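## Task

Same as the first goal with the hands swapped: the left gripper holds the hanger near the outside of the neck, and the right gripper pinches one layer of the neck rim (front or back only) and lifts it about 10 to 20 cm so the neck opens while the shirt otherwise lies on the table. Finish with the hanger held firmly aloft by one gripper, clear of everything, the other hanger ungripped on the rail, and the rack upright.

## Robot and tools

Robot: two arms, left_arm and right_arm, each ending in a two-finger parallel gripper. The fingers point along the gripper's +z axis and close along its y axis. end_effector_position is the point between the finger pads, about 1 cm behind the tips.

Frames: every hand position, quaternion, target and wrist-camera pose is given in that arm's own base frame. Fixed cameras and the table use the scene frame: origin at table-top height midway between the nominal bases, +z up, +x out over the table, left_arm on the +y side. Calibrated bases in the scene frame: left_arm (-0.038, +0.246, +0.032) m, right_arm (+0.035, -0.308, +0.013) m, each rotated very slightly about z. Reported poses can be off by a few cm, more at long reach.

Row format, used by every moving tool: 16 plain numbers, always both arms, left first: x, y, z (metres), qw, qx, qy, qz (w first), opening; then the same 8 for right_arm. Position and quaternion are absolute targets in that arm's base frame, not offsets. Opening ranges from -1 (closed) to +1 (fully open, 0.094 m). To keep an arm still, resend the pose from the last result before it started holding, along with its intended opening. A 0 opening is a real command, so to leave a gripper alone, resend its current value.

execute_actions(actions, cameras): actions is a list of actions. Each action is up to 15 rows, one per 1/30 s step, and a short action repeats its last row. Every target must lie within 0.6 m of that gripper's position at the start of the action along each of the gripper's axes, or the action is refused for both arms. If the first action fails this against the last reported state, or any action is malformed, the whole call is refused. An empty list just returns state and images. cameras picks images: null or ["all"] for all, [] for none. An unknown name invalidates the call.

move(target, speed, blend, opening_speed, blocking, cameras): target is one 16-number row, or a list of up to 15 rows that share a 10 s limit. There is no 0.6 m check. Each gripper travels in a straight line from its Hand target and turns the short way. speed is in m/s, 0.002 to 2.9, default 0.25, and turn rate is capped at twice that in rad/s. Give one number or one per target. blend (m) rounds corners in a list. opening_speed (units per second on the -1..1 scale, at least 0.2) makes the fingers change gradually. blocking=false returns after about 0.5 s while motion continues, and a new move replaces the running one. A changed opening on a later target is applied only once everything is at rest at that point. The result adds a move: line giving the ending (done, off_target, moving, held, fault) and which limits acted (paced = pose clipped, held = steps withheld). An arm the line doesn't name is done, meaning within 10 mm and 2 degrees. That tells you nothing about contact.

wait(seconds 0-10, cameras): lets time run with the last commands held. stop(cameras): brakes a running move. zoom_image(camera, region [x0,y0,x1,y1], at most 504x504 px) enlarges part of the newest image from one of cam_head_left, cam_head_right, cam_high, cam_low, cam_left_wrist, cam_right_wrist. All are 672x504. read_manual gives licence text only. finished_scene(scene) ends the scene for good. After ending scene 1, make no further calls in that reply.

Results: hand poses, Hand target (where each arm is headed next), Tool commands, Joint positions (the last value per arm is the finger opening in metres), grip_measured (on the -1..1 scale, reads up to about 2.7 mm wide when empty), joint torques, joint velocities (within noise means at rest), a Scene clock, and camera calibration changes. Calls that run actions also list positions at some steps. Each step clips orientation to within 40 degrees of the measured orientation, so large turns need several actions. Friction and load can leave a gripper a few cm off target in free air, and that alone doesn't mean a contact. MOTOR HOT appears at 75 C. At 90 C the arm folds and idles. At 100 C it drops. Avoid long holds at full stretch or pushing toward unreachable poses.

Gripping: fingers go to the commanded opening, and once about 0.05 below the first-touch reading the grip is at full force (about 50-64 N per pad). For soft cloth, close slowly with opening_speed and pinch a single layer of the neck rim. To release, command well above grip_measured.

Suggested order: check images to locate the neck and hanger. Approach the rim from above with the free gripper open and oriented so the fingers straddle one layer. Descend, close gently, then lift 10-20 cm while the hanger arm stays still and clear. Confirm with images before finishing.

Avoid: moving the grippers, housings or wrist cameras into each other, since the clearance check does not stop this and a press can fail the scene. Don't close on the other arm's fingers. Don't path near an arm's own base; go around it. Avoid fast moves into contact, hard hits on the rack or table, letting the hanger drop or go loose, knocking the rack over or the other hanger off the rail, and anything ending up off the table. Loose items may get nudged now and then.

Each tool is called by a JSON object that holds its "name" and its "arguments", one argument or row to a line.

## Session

{"name": "execute_actions", "arguments": {
  "actions": []
}}

{"name": "zoom_image", "arguments": {
  "camera": "cam_head_left",
  "region": [250, 60, 550, 330]
}}

{"name": "zoom_image", "arguments": {
  "camera": "cam_left_wrist",
  "region": [168, 0, 672, 504]
}}

Scene clock: 0.00 s.
left_arm: end_effector_position=(+0.4126, -0.0220, +0.1486) grip_measured=-0.826 end_effector_quat_wxyz=(+0.444, +0.491, +0.669, -0.338) | right_arm: end_effector_position=(+0.3837, +0.0011, +0.4072) grip_measured=+1.000 end_effector_quat_wxyz=(+0.707, +0.000, +0.707, +0.000)
Joint positions: left_arm=[0.359 2.119 1.646 -1.273 1.178 1.745 0.008] | right_arm=[0 1.047 1.047 0 0 0 0.094]
Joint velocities: within noise
Joint torques (N m): no reading
Motor temperatures (°C): left_arm=[27 28 27 31 28 29 25] | right_arm=[28 33 28 30 26 26 27]
Heat: left arm: 31 °C; right arm: 33 °C.
Hand target: left_arm +0.4153, -0.0238, +0.1650; +0.465, +0.489, +0.657, -0.337 | right_arm +0.3810, +0.0011, +0.4136; +0.712, +0.000, +0.702, +0.000
Tool commands: left_gripper/opening=-1.0 right_gripper/opening=+1.0
camera_calibration:
cam_left_wrist: T_world_to_cam=[[-0.95615, -0.292874, 0.00157487, 0.388462], [-0.214394, 0.696252, -0.685032, 0.242904], [0.199532, -0.655331, -0.728511, 0.098304], [0, 0, 0, 1]] pos_world=[0.40389, 0.00906947, 0.237401]
cam_right_wrist: T_world_to_cam=[[0.00688815, -0.999976, -0.000742763, 0.000854047], [-0.439105, -0.00235735, -0.898433, 0.569778], [0.89841, 0.00651469, -0.43911, -0.0839137], [0, 0, 0, 1]] pos_world=[0.325575, 0.00274387, 0.475061]

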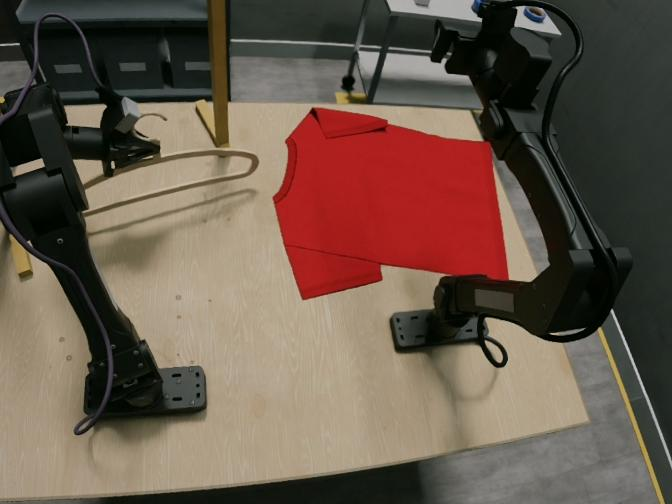

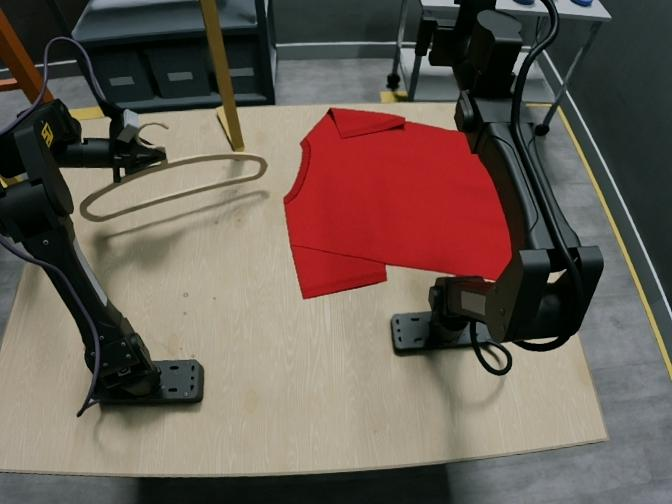

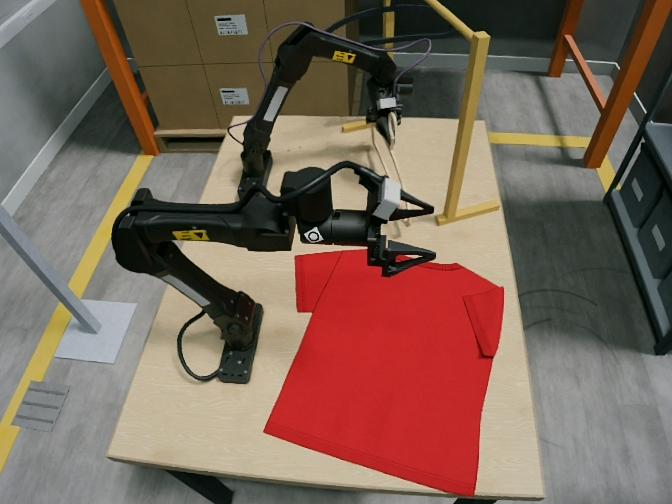

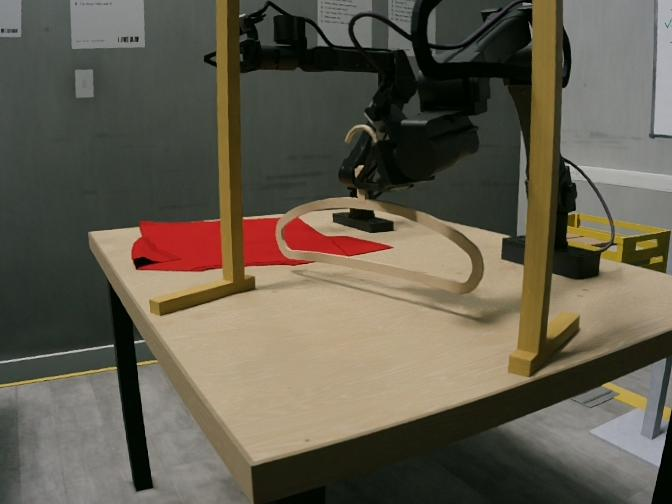

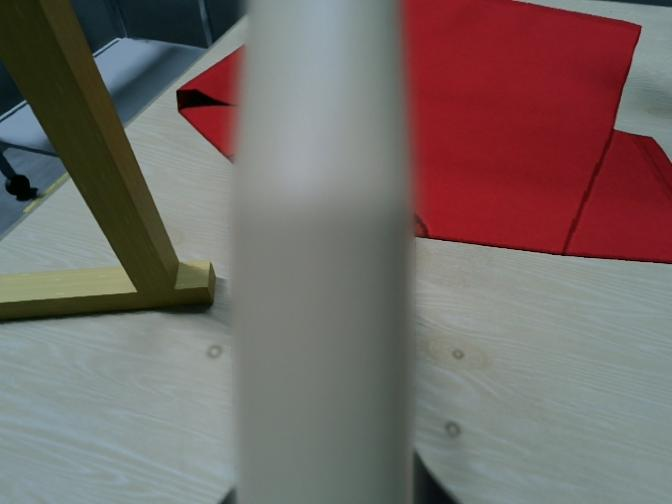

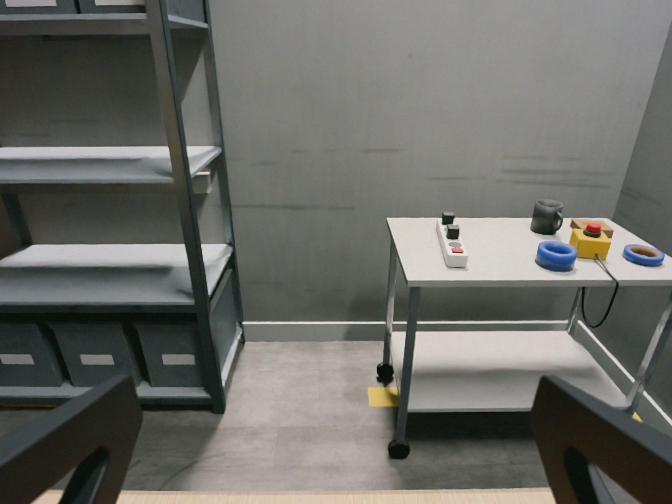

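Scaled by 1.680 from the camera's 672x504 image, which has a finer 960x720 frame.

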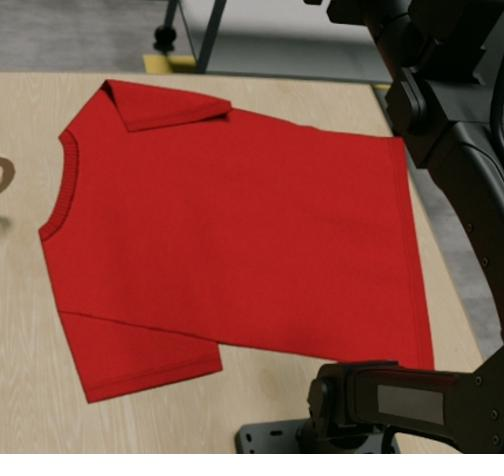

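Scaled by 1.000.

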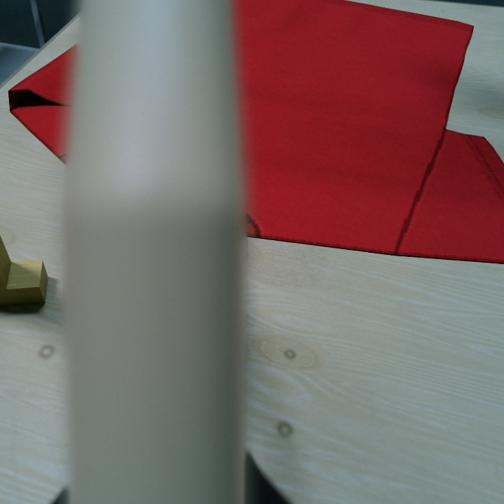

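{"name": "move", "arguments": {
  "target": [0.4153, -0.0238, 0.1650, 0.465, 0.489, 0.657, -0.337, -1, 0.37, 0.25, 0.22, 0.131, 0, 0.991, 0, 0.2],
  "speed": 0.4
}}

{"name": "zoom_image", "arguments": {
  "camera": "cam_right_wrist",
  "region": [80, 0, 584, 504]
}}

{"name": "zoom_image", "arguments": {
  "camera": "cam_head_left",
  "region": [250, 120, 330, 220]
}}

Scene clock: 2.93 s.
left_arm: end_effector_position=(+0.4126, -0.0220, +0.1486) grip_measured=-0.826 end_effector_quat_wxyz=(+0.444, +0.491, +0.669, -0.338) | right_arm: end_effector_position=(+0.3687, +0.2467, +0.2222) grip_measured=+0.202 end_effector_quat_wxyz=(+0.149, -0.002, +0.989, +0.010)
Joint positions: left_arm=[0.359 2.119 1.646 -1.273 1.178 1.745 0.008] | right_arm=[0.654 2.123 2.375 -1.57 0.164 0.628 0.056]
Joint velocities: within noise
Joint torques (N m): left_arm=[0.02 -11.81 6.63 -0.01 1.02 0.02] | right_arm=[0.24 -10.19 7.3 0.79 0.05 0.05]
Motor temperatures (°C): left_arm=[27 29 27 31 28 29 25] | right_arm=[28 33 29 30 26 26 27]
Heat: left arm: 31 °C; right arm: 33 °C.
Hand target: left_arm +0.4150, -0.0237, +0.1647; +0.465, +0.489, +0.657, -0.337 | right_arm +0.3697, +0.2499, +0.2195; +0.145, -0.002, +0.989, +0.010
Off the commanded pose: left_arm 0.017 m, 3 deg | right_arm 0.004 m, 2 deg.
joint sent to its limit (right arm) — joint 4 (wrist pitch), lower limit. The joint targets still meet the commanded pose.
move: off_target (left_arm)
camera_calibration:
cam_left_wrist: T_world_to_cam=[[-0.95615, -0.292874, 0.00157487, 0.388462], [-0.214394, 0.696252, -0.685032, 0.242904], [0.199532, -0.655331, -0.728511, 0.098304], [0, 0, 0, 1]] pos_world=[0.40389, 0.00906947, 0.237401]
cam_right_wrist: T_world_to_cam=[[0.00896226, -0.99964, -0.0252786, 0.25104], [-0.987948, -0.0127583, 0.154261, 0.368629], [-0.154528, 0.0235914, -0.987707, 0.352574], [0, 0, 0, 1]] pos_world=[0.416419, 0.247336, 0.29772]

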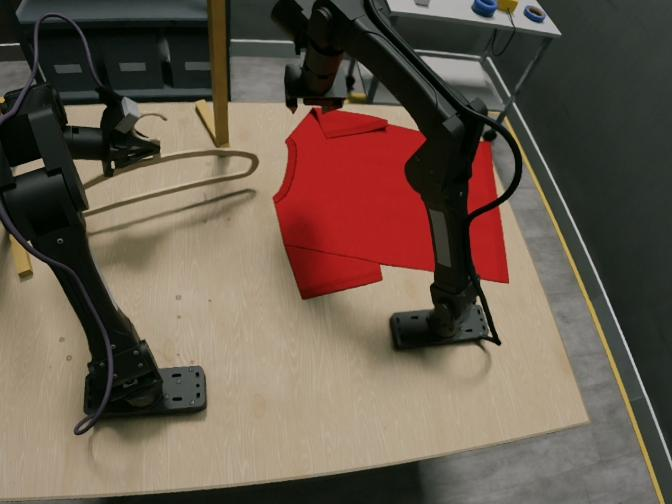

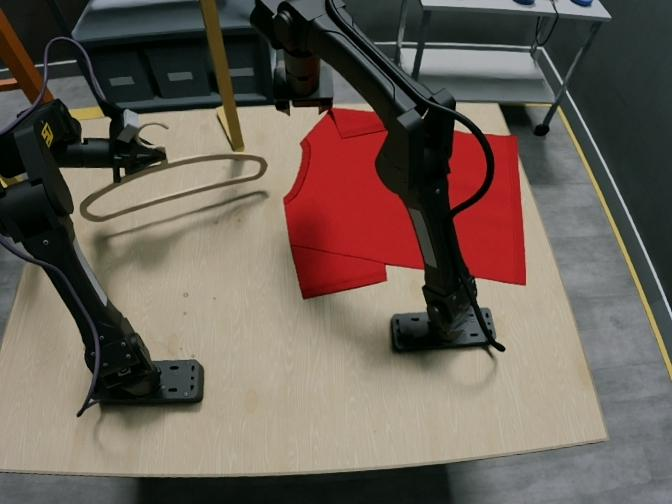

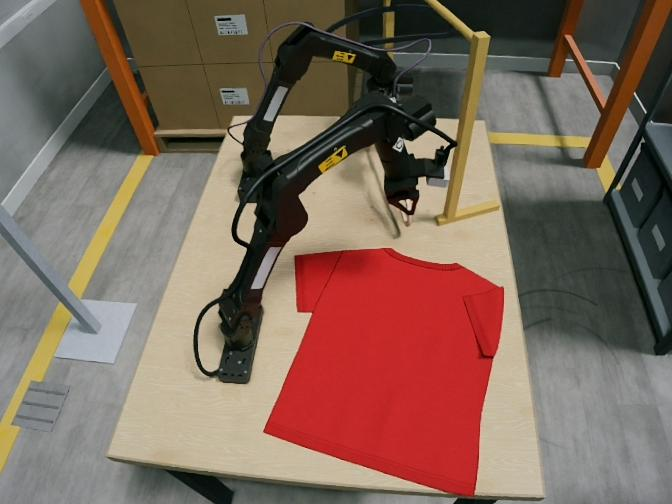

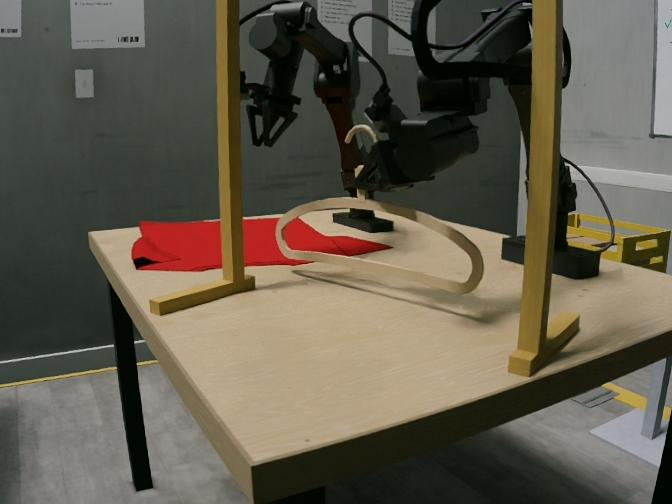

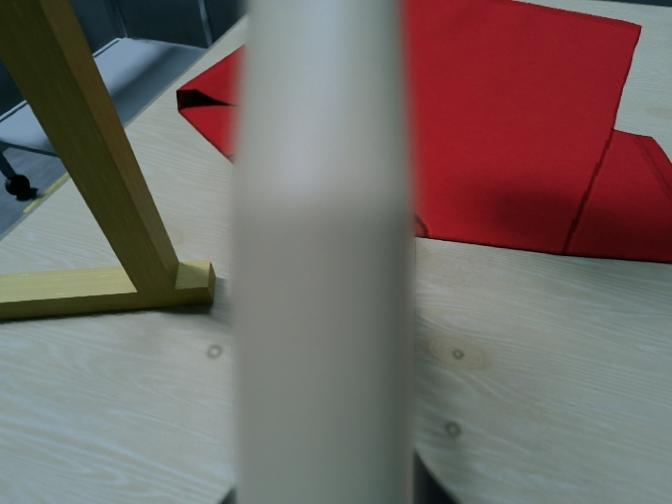

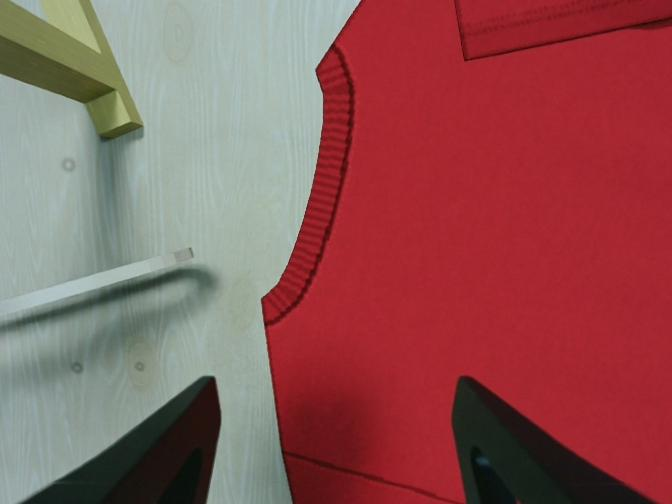

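Scaled by 1.000.

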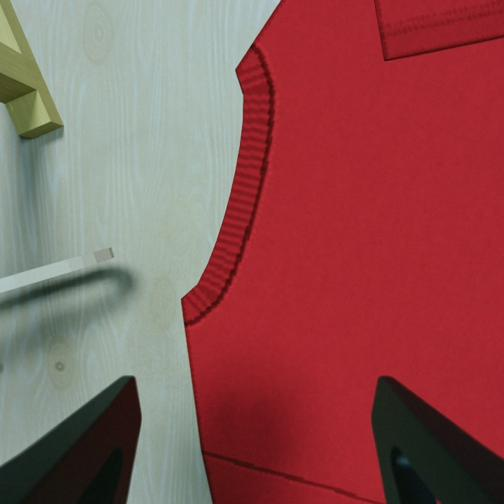

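Scaled by 5.040 from the camera's 672x504 image, which has a finer 960x720 frame.

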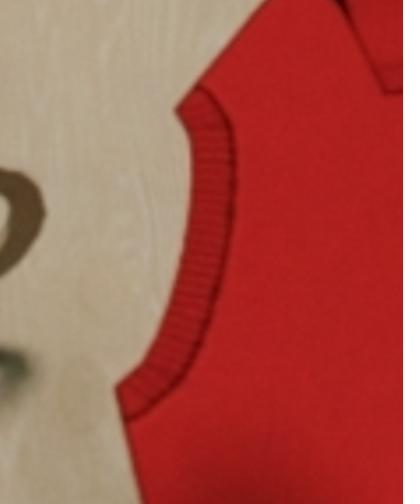

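{"name": "move", "arguments": {
  "target": [0.4153, -0.0238, 0.1650, 0.465, 0.489, 0.657, -0.337, -1, 0.435, 0.262, 0.045, 0, 0, 0.985, -0.174, 0],
  "speed": 0.3
}}

Scene clock: 5.37 s.
left_arm: end_effector_position=(+0.4126, -0.0220, +0.1486) grip_measured=-0.826 end_effector_quat_wxyz=(+0.444, +0.491, +0.669, -0.338) | right_arm: end_effector_position=(+0.4295, +0.2661, +0.0511) grip_measured=+0.002 end_effector_quat_wxyz=(+0.080, -0.014, +0.991, -0.106)
Joint positions: left_arm=[0.359 2.119 1.646 -1.273 1.178 1.745 0.008] | right_arm=[0.647 2.694 2.703 -1.576 0.267 0.619 0.047]
Joint velocities: within noise
Joint torques (N m): left_arm=[-0.13 -11.7 6.64 -0.01 1.02 0.04] | right_arm=[-0.4 -13.87 7.35 0.34 0.39 -0.06]
Motor temperatures (°C): left_arm=[27 29 27 31 28 29 25] | right_arm=[28 33 29 30 26 26 27]
Heat: left arm: 31 °C; right arm: 33 °C.
Hand target: left_arm +0.4150, -0.0237, +0.1647; +0.465, +0.489, +0.657, -0.337 | right_arm +0.4344, +0.2615, +0.0449; +0.083, -0.013, +0.990, -0.117
Off the commanded pose: left_arm 0.017 m, 3 deg | right_arm 0.009 m, 12 deg.
joint sent to its limit (right arm) — joint 4 (wrist pitch), lower limit. The joint targets are off in orientation, not in position.
move: off_target (left_arm, right_arm)
camera_calibration:
cam_left_wrist: T_world_to_cam=[[-0.95615, -0.292874, 0.00157487, 0.388462], [-0.214394, 0.696252, -0.685032, 0.242904], [0.199532, -0.655331, -0.728511, 0.098304], [0, 0, 0, 1]] pos_world=[0.40389, 0.00906947, 0.237401]
cam_right_wrist: T_world_to_cam=[[0.0102487, -0.978418, 0.206383, 0.24756], [-0.957634, 0.0498006, 0.283649, 0.419063], [-0.287805, -0.200546, -0.936456, 0.306831], [0, 0, 0, 1]] pos_world=[0.48708, 0.282882, 0.117375]

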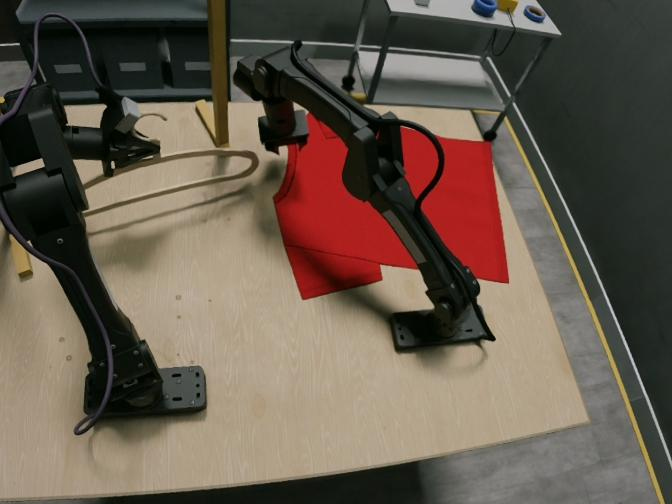

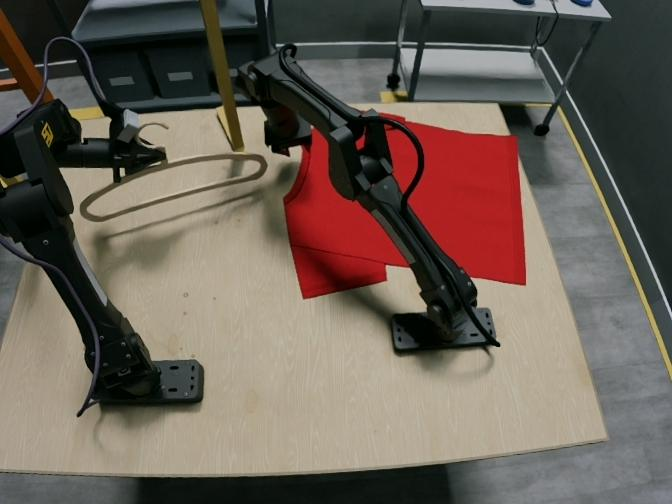

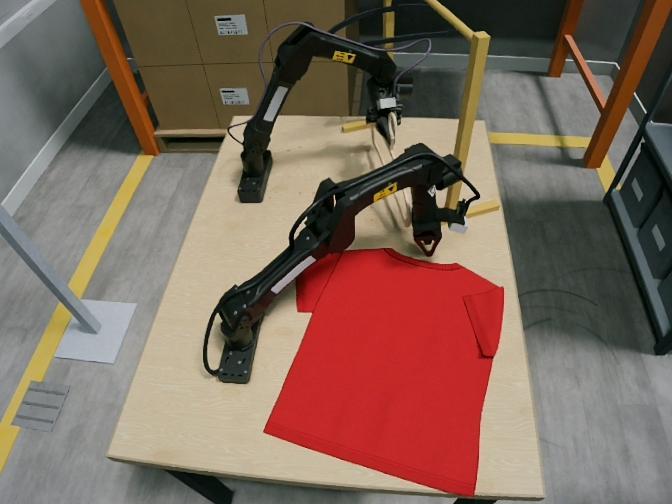

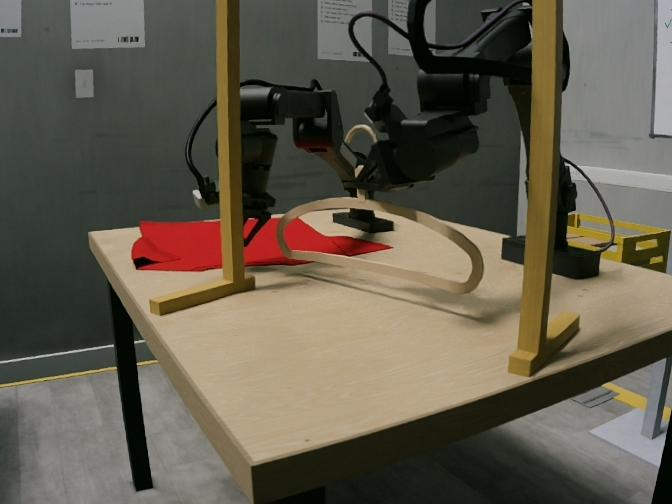

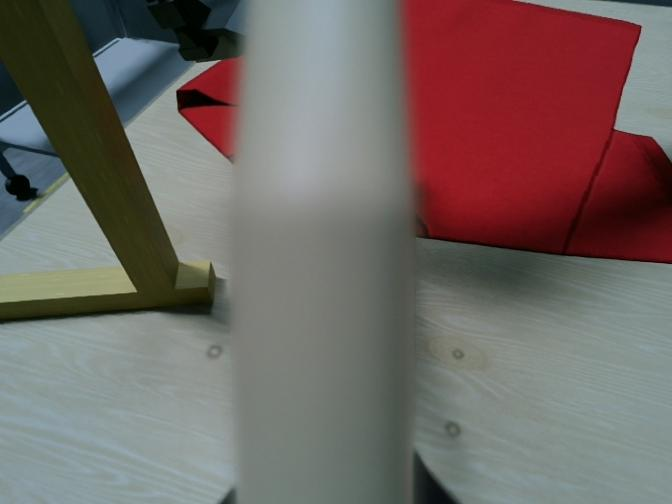

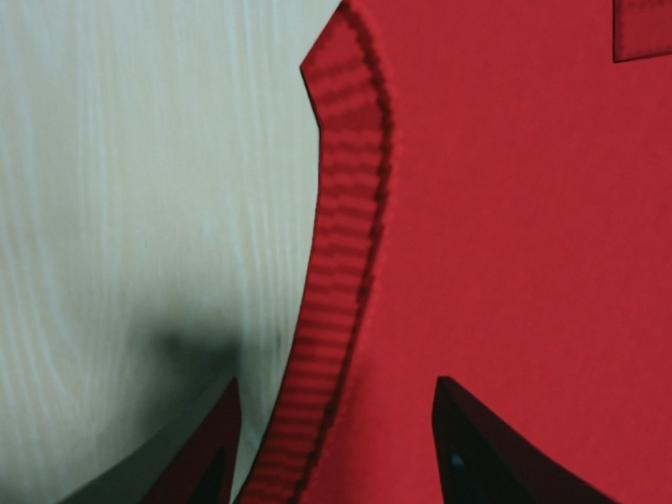

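{"name": "move", "arguments": {
  "target": [0.4153, -0.0238, 0.1650, 0.465, 0.489, 0.657, -0.337, -1, 0.437, 0.250, -0.013, 0, 0, 0.985, -0.174, 0],
  "speed": 0.12,
  "cameras": ["cam_right_wrist", "cam_low"]
}}

Scene clock: 6.83 s.
left_arm: end_effector_position=(+0.4126, -0.0220, +0.1486) grip_measured=-0.826 end_effector_quat_wxyz=(+0.444, +0.491, +0.669, -0.338) | right_arm: end_effector_position=(+0.4341, +0.2578, +0.0093) grip_measured=+0.002 end_effector_quat_wxyz=(+0.055, -0.009, +0.991, -0.125)
Joint positions: left_arm=[0.359 2.119 1.646 -1.273 1.178 1.745 0.008] | right_arm=[0.629 2.809 2.76 -1.581 0.268 0.618 0.047]
Joint velocities: within noise
Joint torques (N m): left_arm=[0.02 -11.79 6.58 0 0.99 0.02] | right_arm=[-0.66 -11.78 6.79 0.25 0.32 0.01]
Motor temperatures (°C): left_arm=[27 30 28 31 28 29 25] | right_arm=[28 34 29 30 26 26 27]
Heat: left arm: 31 °C; right arm: 34 °C.
Hand target: left_arm +0.4150, -0.0237, +0.1647; +0.465, +0.489, +0.657, -0.337 | right_arm +0.4357, +0.2493, -0.0126; +0.044, -0.007, +0.989, -0.144
Off the commanded pose: left_arm 0.017 m, 3 deg | right_arm 0.024 m, 8 deg.
joint sent to its limit (right arm) — joint 4 (wrist pitch), lower limit. The joint targets are off in orientation, not in position.
move: off_target (left_arm, right_arm)
camera_calibration:
cam_right_wrist: T_world_to_cam=[[0.0046956, -0.969982, 0.243133, 0.247903], [-0.941398, 0.0777141, 0.328223, 0.421016], [-0.337265, -0.230426, -0.912774, 0.296302], [0, 0, 0, 1]] pos_world=[0.495112, 0.276018, 0.0719966]
Images, in order (width x height): cam_low 672x504, cam_right_wrist 672x504.

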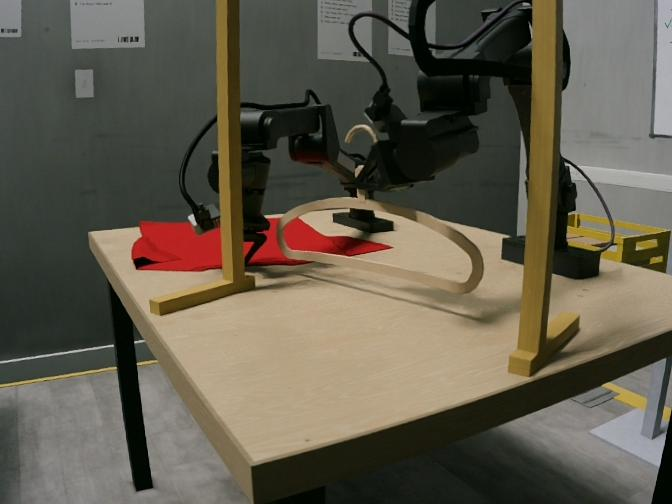

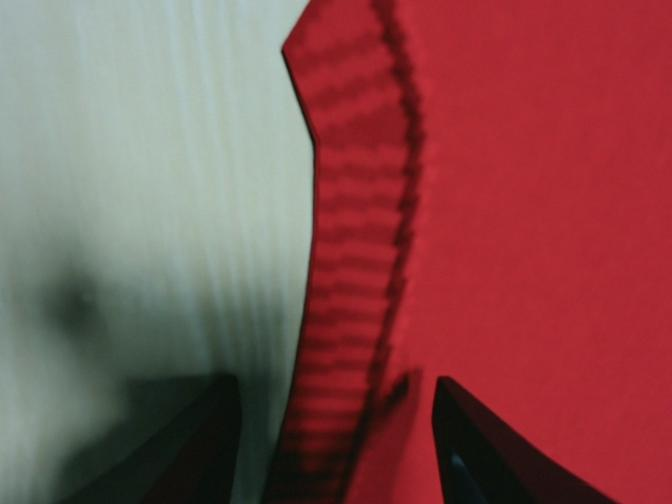

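{"name": "move", "arguments": {
  "target": [0.4153, -0.0238, 0.1650, 0.465, 0.489, 0.657, -0.337, -1, 0.437, 0.246, -0.03, 0, 0, 0.985, -0.174, 0],
  "speed": 0.08,
  "cameras": ["cam_right_wrist", "cam_low"]
}}

{"name": "zoom_image", "arguments": {
  "camera": "cam_low",
  "region": [180, 190, 320, 290]
}}

Scene clock: 8.00 s.
left_arm: end_effector_position=(+0.4126, -0.0220, +0.1486) grip_measured=-0.826 end_effector_quat_wxyz=(+0.444, +0.491, +0.669, -0.338) | right_arm: end_effector_position=(+0.4342, +0.2579, +0.0085) grip_measured=+0.002 end_effector_quat_wxyz=(+0.054, -0.009, +0.991, -0.126)
Joint positions: left_arm=[0.359 2.119 1.646 -1.273 1.178 1.745 0.008] | right_arm=[0.629 2.823 2.786 -1.594 0.268 0.618 0.047]
Joint velocities: within noise
Joint torques (N m): left_arm=[-0.1 -11.78 6.61 -0.02 1.02 -0.02] | right_arm=[-1.13 -9.78 5.55 0.4 0.35 0.02]
Motor temperatures (°C): left_arm=[27 30 28 31 28 29 25] | right_arm=[28 34 29 30 27 26 27]
Heat: left arm: 31 °C; right arm: 34 °C.
Hand target: left_arm +0.4150, -0.0237, +0.1647; +0.465, +0.489, +0.657, -0.337 | right_arm +0.4345, +0.2450, -0.0286; +0.032, -0.006, +0.988, -0.152
Off the commanded pose: left_arm 0.017 m, 3 deg | right_arm 0.040 m, 8 deg.
joint read past its limit (right arm) — joint 4 (wrist pitch), lower limit.
joint sent to its limit (right arm) — joint 4 (wrist pitch), lower limit. The joint targets are off in orientation, not in position.
move: off_target (left_arm, right_arm)
camera_calibration:
cam_right_wrist: T_world_to_cam=[[0.00503286, -0.96971, 0.244208, 0.247989], [-0.940891, 0.0781167, 0.329579, 0.421017], [-0.338673, -0.231432, -0.911998, 0.296514], [0, 0, 0, 1]] pos_world=[0.495304, 0.276212, 0.0711006]
Images, in order (width x height): cam_low 672x504, cam_right_wrist 672x504.

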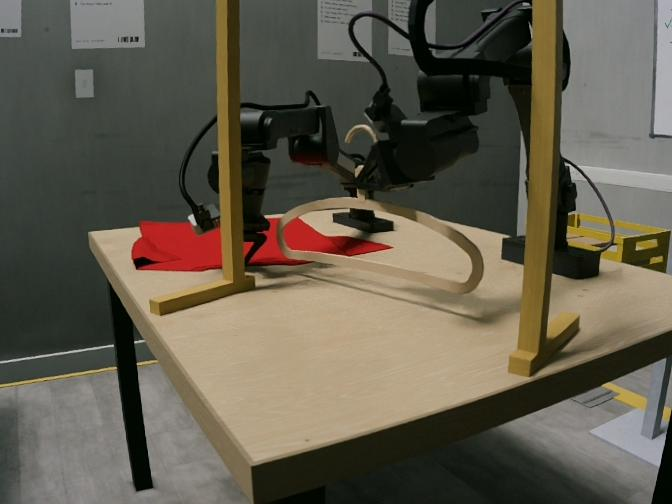

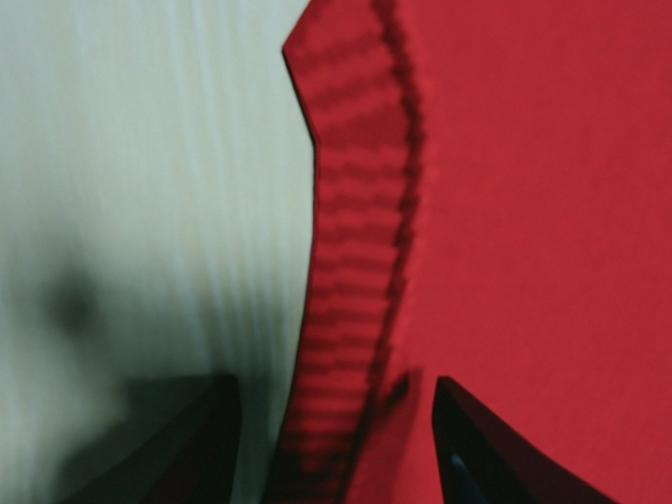

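Scaled by 3.600 from the camera's 672x504 image, which has a finer 960x720 frame.

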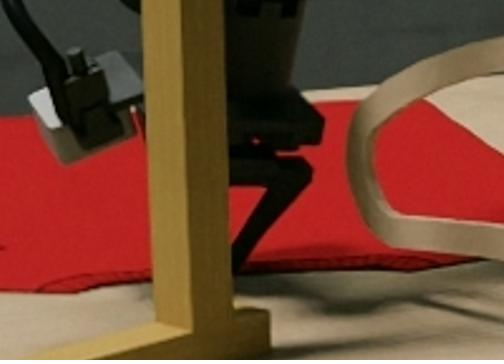

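{"name": "move", "arguments": {
  "target": [0.4153, -0.0238, 0.1650, 0.465, 0.489, 0.657, -0.337, -1, 0.437, 0.246, -0.02, 0, 0, 0.985, -0.174, -1],
  "opening_speed": 1.2,
  "cameras": ["cam_right_wrist"]
}}

Scene clock: 9.23 s.
left_arm: end_effector_position=(+0.4126, -0.0220, +0.1486) grip_measured=-0.826 end_effector_quat_wxyz=(+0.444, +0.491, +0.669, -0.338) | right_arm: end_effector_position=(+0.4363, +0.2549, +0.0040) grip_measured=-0.973 end_effector_quat_wxyz=(+0.052, -0.006, +0.990, -0.127)
Joint positions: left_arm=[0.359 2.119 1.646 -1.273 1.178 1.745 0.008] | right_arm=[0.622 2.832 2.786 -1.589 0.268 0.618 0.001]
Joint velocities: within noise
Joint torques (N m): left_arm=[0.02 -11.82 6.63 -0.04 1.01 0.01] | right_arm=[-0.59 -12.62 4.88 0.33 0.36 -0.02]
Motor temperatures (°C): left_arm=[27 30 28 31 28 29 25] | right_arm=[28 34 29 30 27 26 27]
Heat: left arm: 31 °C; right arm: 34 °C.
Hand target: left_arm +0.4150, -0.0237, +0.1647; +0.465, +0.489, +0.657, -0.337 | right_arm +0.4358, +0.2454, -0.0195; +0.037, -0.006, +0.988, -0.148
Off the commanded pose: left_arm 0.017 m, 3 deg | right_arm 0.026 m, 8 deg.
joint read past its limit (right arm) — joint 4 (wrist pitch), lower limit.
joint sent to its limit (right arm) — joint 4 (wrist pitch), lower limit. The joint targets are off in orientation, not in position.
move: off_target (left_arm, right_arm)
camera_calibration:
cam_right_wrist: T_world_to_cam=[[-0.00117338, -0.969165, 0.246409, 0.24865], [-0.939266, 0.0856331, 0.332335, 0.422153], [-0.343189, -0.231054, -0.910404, 0.294237], [0, 0, 0, 1]] pos_world=[0.497784, 0.272817, 0.066309]
Images, in order (width x height): cam_right_wrist 672x504.

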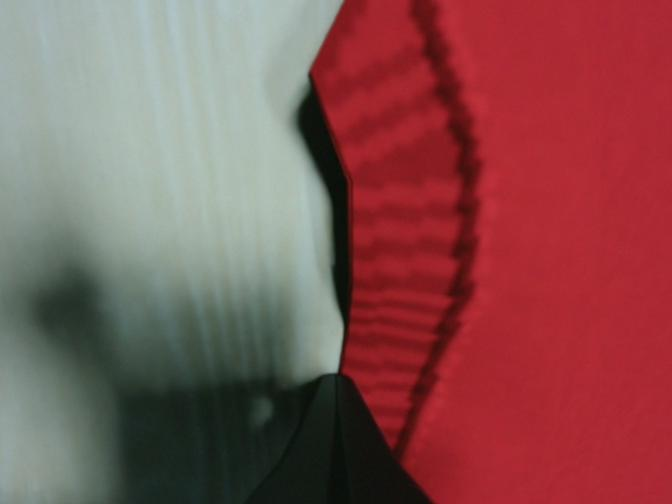

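{"name": "move", "arguments": {
  "target": [0.4153, -0.0238, 0.1650, 0.465, 0.489, 0.657, -0.337, -1, 0.437, 0.250, 0.03, 0, 0, 0.985, -0.174, -1],
  "speed": 0.1,
  "cameras": ["cam_right_wrist"]
}}

Scene clock: 10.23 s.
left_arm: end_effector_position=(+0.4126, -0.0220, +0.1486) grip_measured=-0.826 end_effector_quat_wxyz=(+0.444, +0.491, +0.669, -0.338) | right_arm: end_effector_position=(+0.4329, +0.2510, +0.0041) grip_measured=-0.974 end_effector_quat_wxyz=(+0.046, -0.013, +0.990, -0.136)
Joint positions: left_arm=[0.359 2.119 1.646 -1.273 1.178 1.745 0.008] | right_arm=[0.622 2.813 2.745 -1.585 0.275 0.607 0.001]
Joint velocities: within noise
Joint torques (N m): left_arm=[-0.02 -11.84 6.69 -0.04 1.04 0] | right_arm=[-0.09 -22.23 3.92 0.25 0.32 -0.05]
Motor temperatures (°C): left_arm=[27 30 28 31 28 29 25] | right_arm=[28 34 29 30 27 26 27]
Heat: left arm: 31 °C; right arm: 34 °C.
Hand target: left_arm +0.4150, -0.0237, +0.1647; +0.465, +0.489, +0.657, -0.337 | right_arm +0.4373, +0.2500, +0.0287; +0.067, -0.011, +0.989, -0.130
Off the commanded pose: left_arm 0.017 m, 3 deg | right_arm 0.026 m, 7 deg.
joint read past its limit (right arm) — joint 4 (wrist pitch), lower limit.
joint sent to its limit (right arm) — joint 4 (wrist pitch), lower limit. The joint targets are off in orientation, not in position.
move: off_target (left_arm, right_arm)
camera_calibration:
cam_right_wrist: T_world_to_cam=[[0.0126747, -0.964703, 0.263035, 0.23771], [-0.935545, 0.0814197, 0.343694, 0.418647], [-0.352979, -0.250437, -0.901491, 0.301348], [0, 0, 0, 1]] pos_world=[0.49502, 0.270702, 0.0652504]
Images, in order (width x height): cam_right_wrist 672x504.

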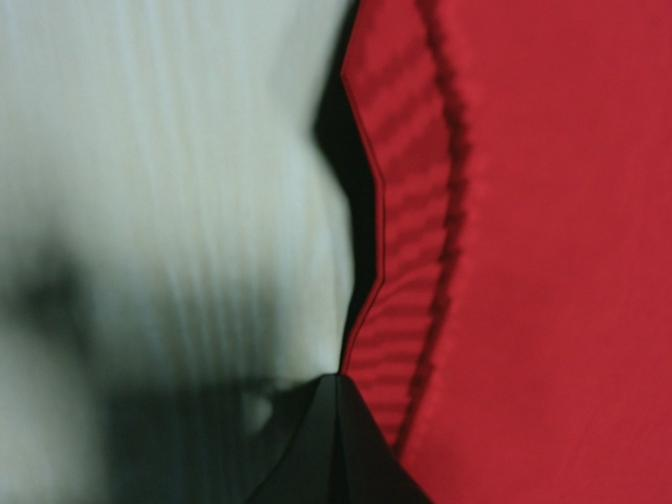

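{"name": "move", "arguments": {
  "target": [0.4153, -0.0238, 0.1650, 0.465, 0.489, 0.657, -0.337, -1, 0.437, 0.245, 0.08, 0, 0, 0.985, -0.174, -1],
  "speed": 0.1
}}

Scene clock: 11.70 s.
left_arm: end_effector_position=(+0.4126, -0.0220, +0.1486) grip_measured=-0.826 end_effector_quat_wxyz=(+0.444, +0.491, +0.669, -0.338) | right_arm: end_effector_position=(+0.4330, +0.2509, +0.0556) grip_measured=-0.974 end_effector_quat_wxyz=(+0.075, -0.020, +0.990, -0.116)
Joint positions: left_arm=[0.359 2.119 1.646 -1.273 1.178 1.745 0.008] | right_arm=[0.622 2.673 2.68 -1.585 0.276 0.582 0.001]
Joint velocities: within noise
Joint torques (N m): left_arm=[-0.03 -11.84 6.64 -0.04 1.02 0.03] | right_arm=[-0.53 -21.34 4.08 0.4 0.38 -0.02]
Motor temperatures (°C): left_arm=[27 31 28 31 28 29 25] | right_arm=[28 35 29 30 27 26 27]
Heat: left arm: 31 °C; right arm: 35 °C.
Hand target: left_arm +0.4150, -0.0237, +0.1647; +0.465, +0.489, +0.657, -0.337 | right_arm +0.4372, +0.2451, +0.0789; +0.096, -0.015, +0.989, -0.113
Off the commanded pose: left_arm 0.017 m, 3 deg | right_arm 0.025 m, 11 deg.
joint read past its limit (right arm) — joint 4 (wrist pitch), lower limit.
joint sent to its limit (right arm) — joint 4 (wrist pitch), lower limit. The joint targets are off in orientation, not in position.
move: off_target (left_arm, right_arm)
camera_calibration:
cam_left_wrist: T_world_to_cam=[[-0.95615, -0.292874, 0.00157487, 0.388462], [-0.214394, 0.696252, -0.685032, 0.242904], [0.199532, -0.655331, -0.728511, 0.098304], [0, 0, 0, 1]] pos_world=[0.40389, 0.00906947, 0.237401]
cam_right_wrist: T_world_to_cam=[[0.0231522, -0.973976, 0.225464, 0.22391], [-0.954652, 0.0454198, 0.294238, 0.42103], [-0.296822, -0.222052, -0.928757, 0.317923], [0, 0, 0, 1]] pos_world=[0.49112, 0.269555, 0.120907]

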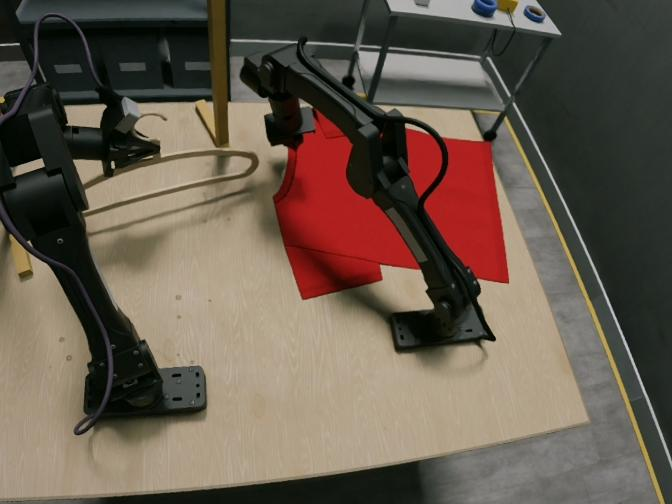

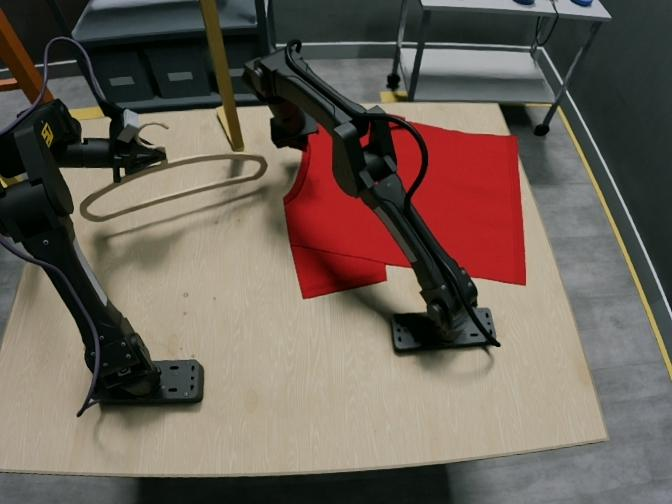

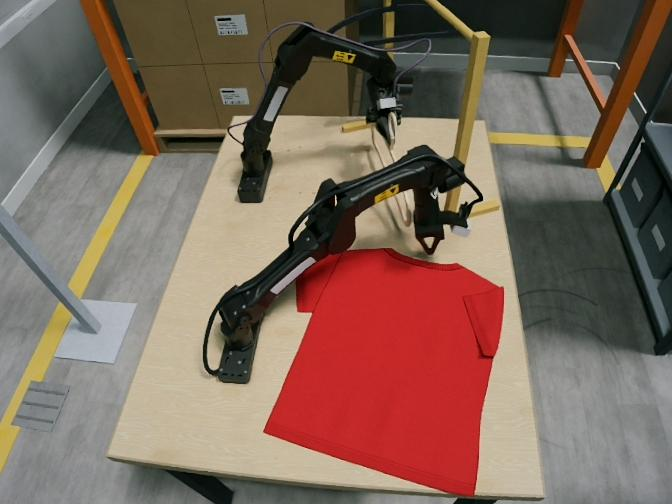

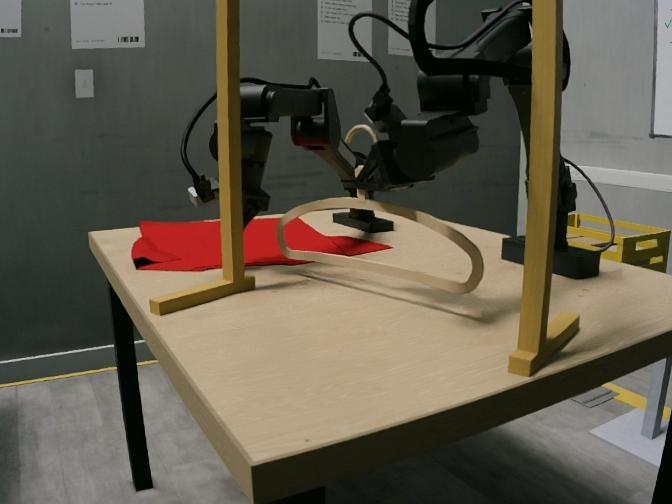

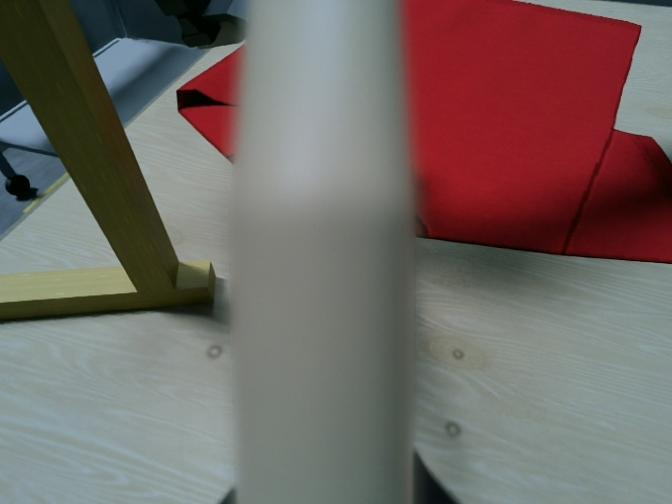

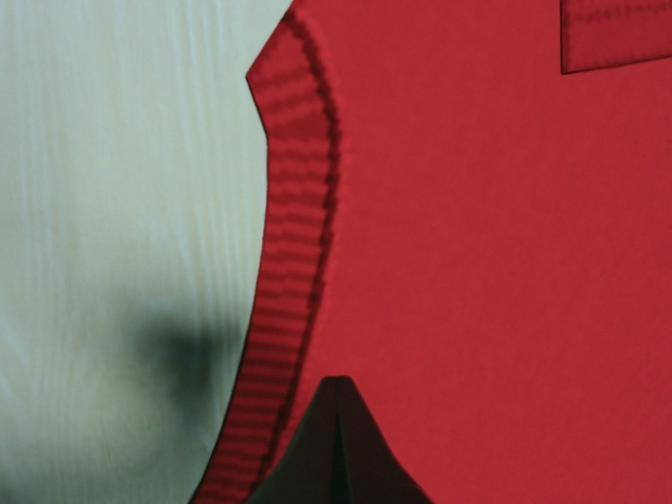

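{"name": "move", "arguments": {
  "target": [
    [0.4153, -0.0238, 0.1650, 0.465, 0.489, 0.657, -0.337, -1, 0.437, 0.25, 0.04, 0, 0, 1, 0, 0.2],
    [0.4153, -0.0238, 0.1650, 0.465, 0.489, 0.657, -0.337, -1, 0.437, 0.244, -0.018, 0, 0, 1, 0, 0.2]
  ],
  "speed": [0.2,0.1],
  "cameras": ["cam_right_wrist"]
}}

Scene clock: 13.97 s.
left_arm: end_effector_position=(+0.4126, -0.0220, +0.1486) grip_measured=-0.826 end_effector_quat_wxyz=(+0.444, +0.491, +0.669, -0.338) | right_arm: end_effector_position=(+0.4310, +0.2426, +0.0024) grip_measured=+0.198 end_effector_quat_wxyz=(-0.005, +0.000, +1.000, -0.005)
Joint positions: left_arm=[0.359 2.119 1.646 -1.273 1.178 1.745 0.008] | right_arm=[0.512 2.598 2.35 -1.336 0.003 0.512 0.056]
Joint velocities: within noise
Joint torques (N m): left_arm=[-0.05 -11.71 6.57 -0.01 1 0.01] | right_arm=[-0.32 -14.28 2.65 1.12 -0.01 -0.05]
Motor temperatures (°C): left_arm=[27 31 28 31 28 29 26] | right_arm=[28 35 29 30 27 26 27]
Heat: left arm: 31 °C; right arm: 35 °C.
Hand target: left_arm +0.4150, -0.0237, +0.1647; +0.465, +0.489, +0.657, -0.337 | right_arm +0.4362, +0.2434, -0.0173; -0.001, +0.000, +1.000, -0.001
Off the commanded pose: left_arm 0.017 m, 3 deg | right_arm 0.021 m, 1 deg.
move: off_target (left_arm, right_arm)
camera_calibration:
cam_right_wrist: T_world_to_cam=[[-0.00131732, -0.999994, 0.00304425, 0.245172], [-0.893789, 0.00254271, 0.448481, 0.419039], [-0.448487, -0.00213013, -0.893787, 0.277946], [0, 0, 0, 1]] pos_world=[0.49951, 0.244697, 0.0597467]
Images, in order (width x height): cam_right_wrist 672x504.

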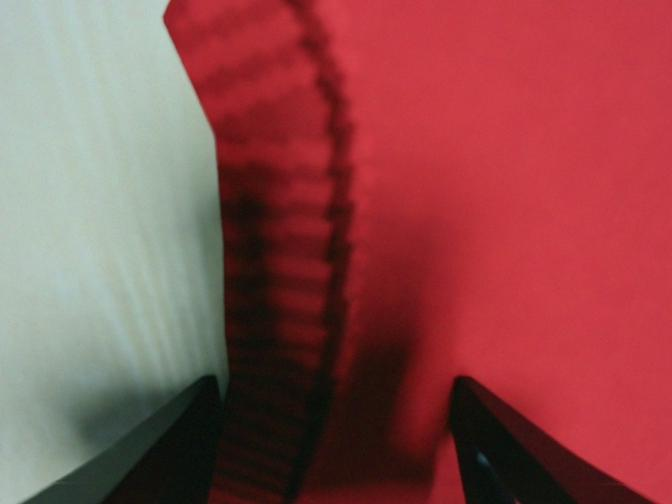

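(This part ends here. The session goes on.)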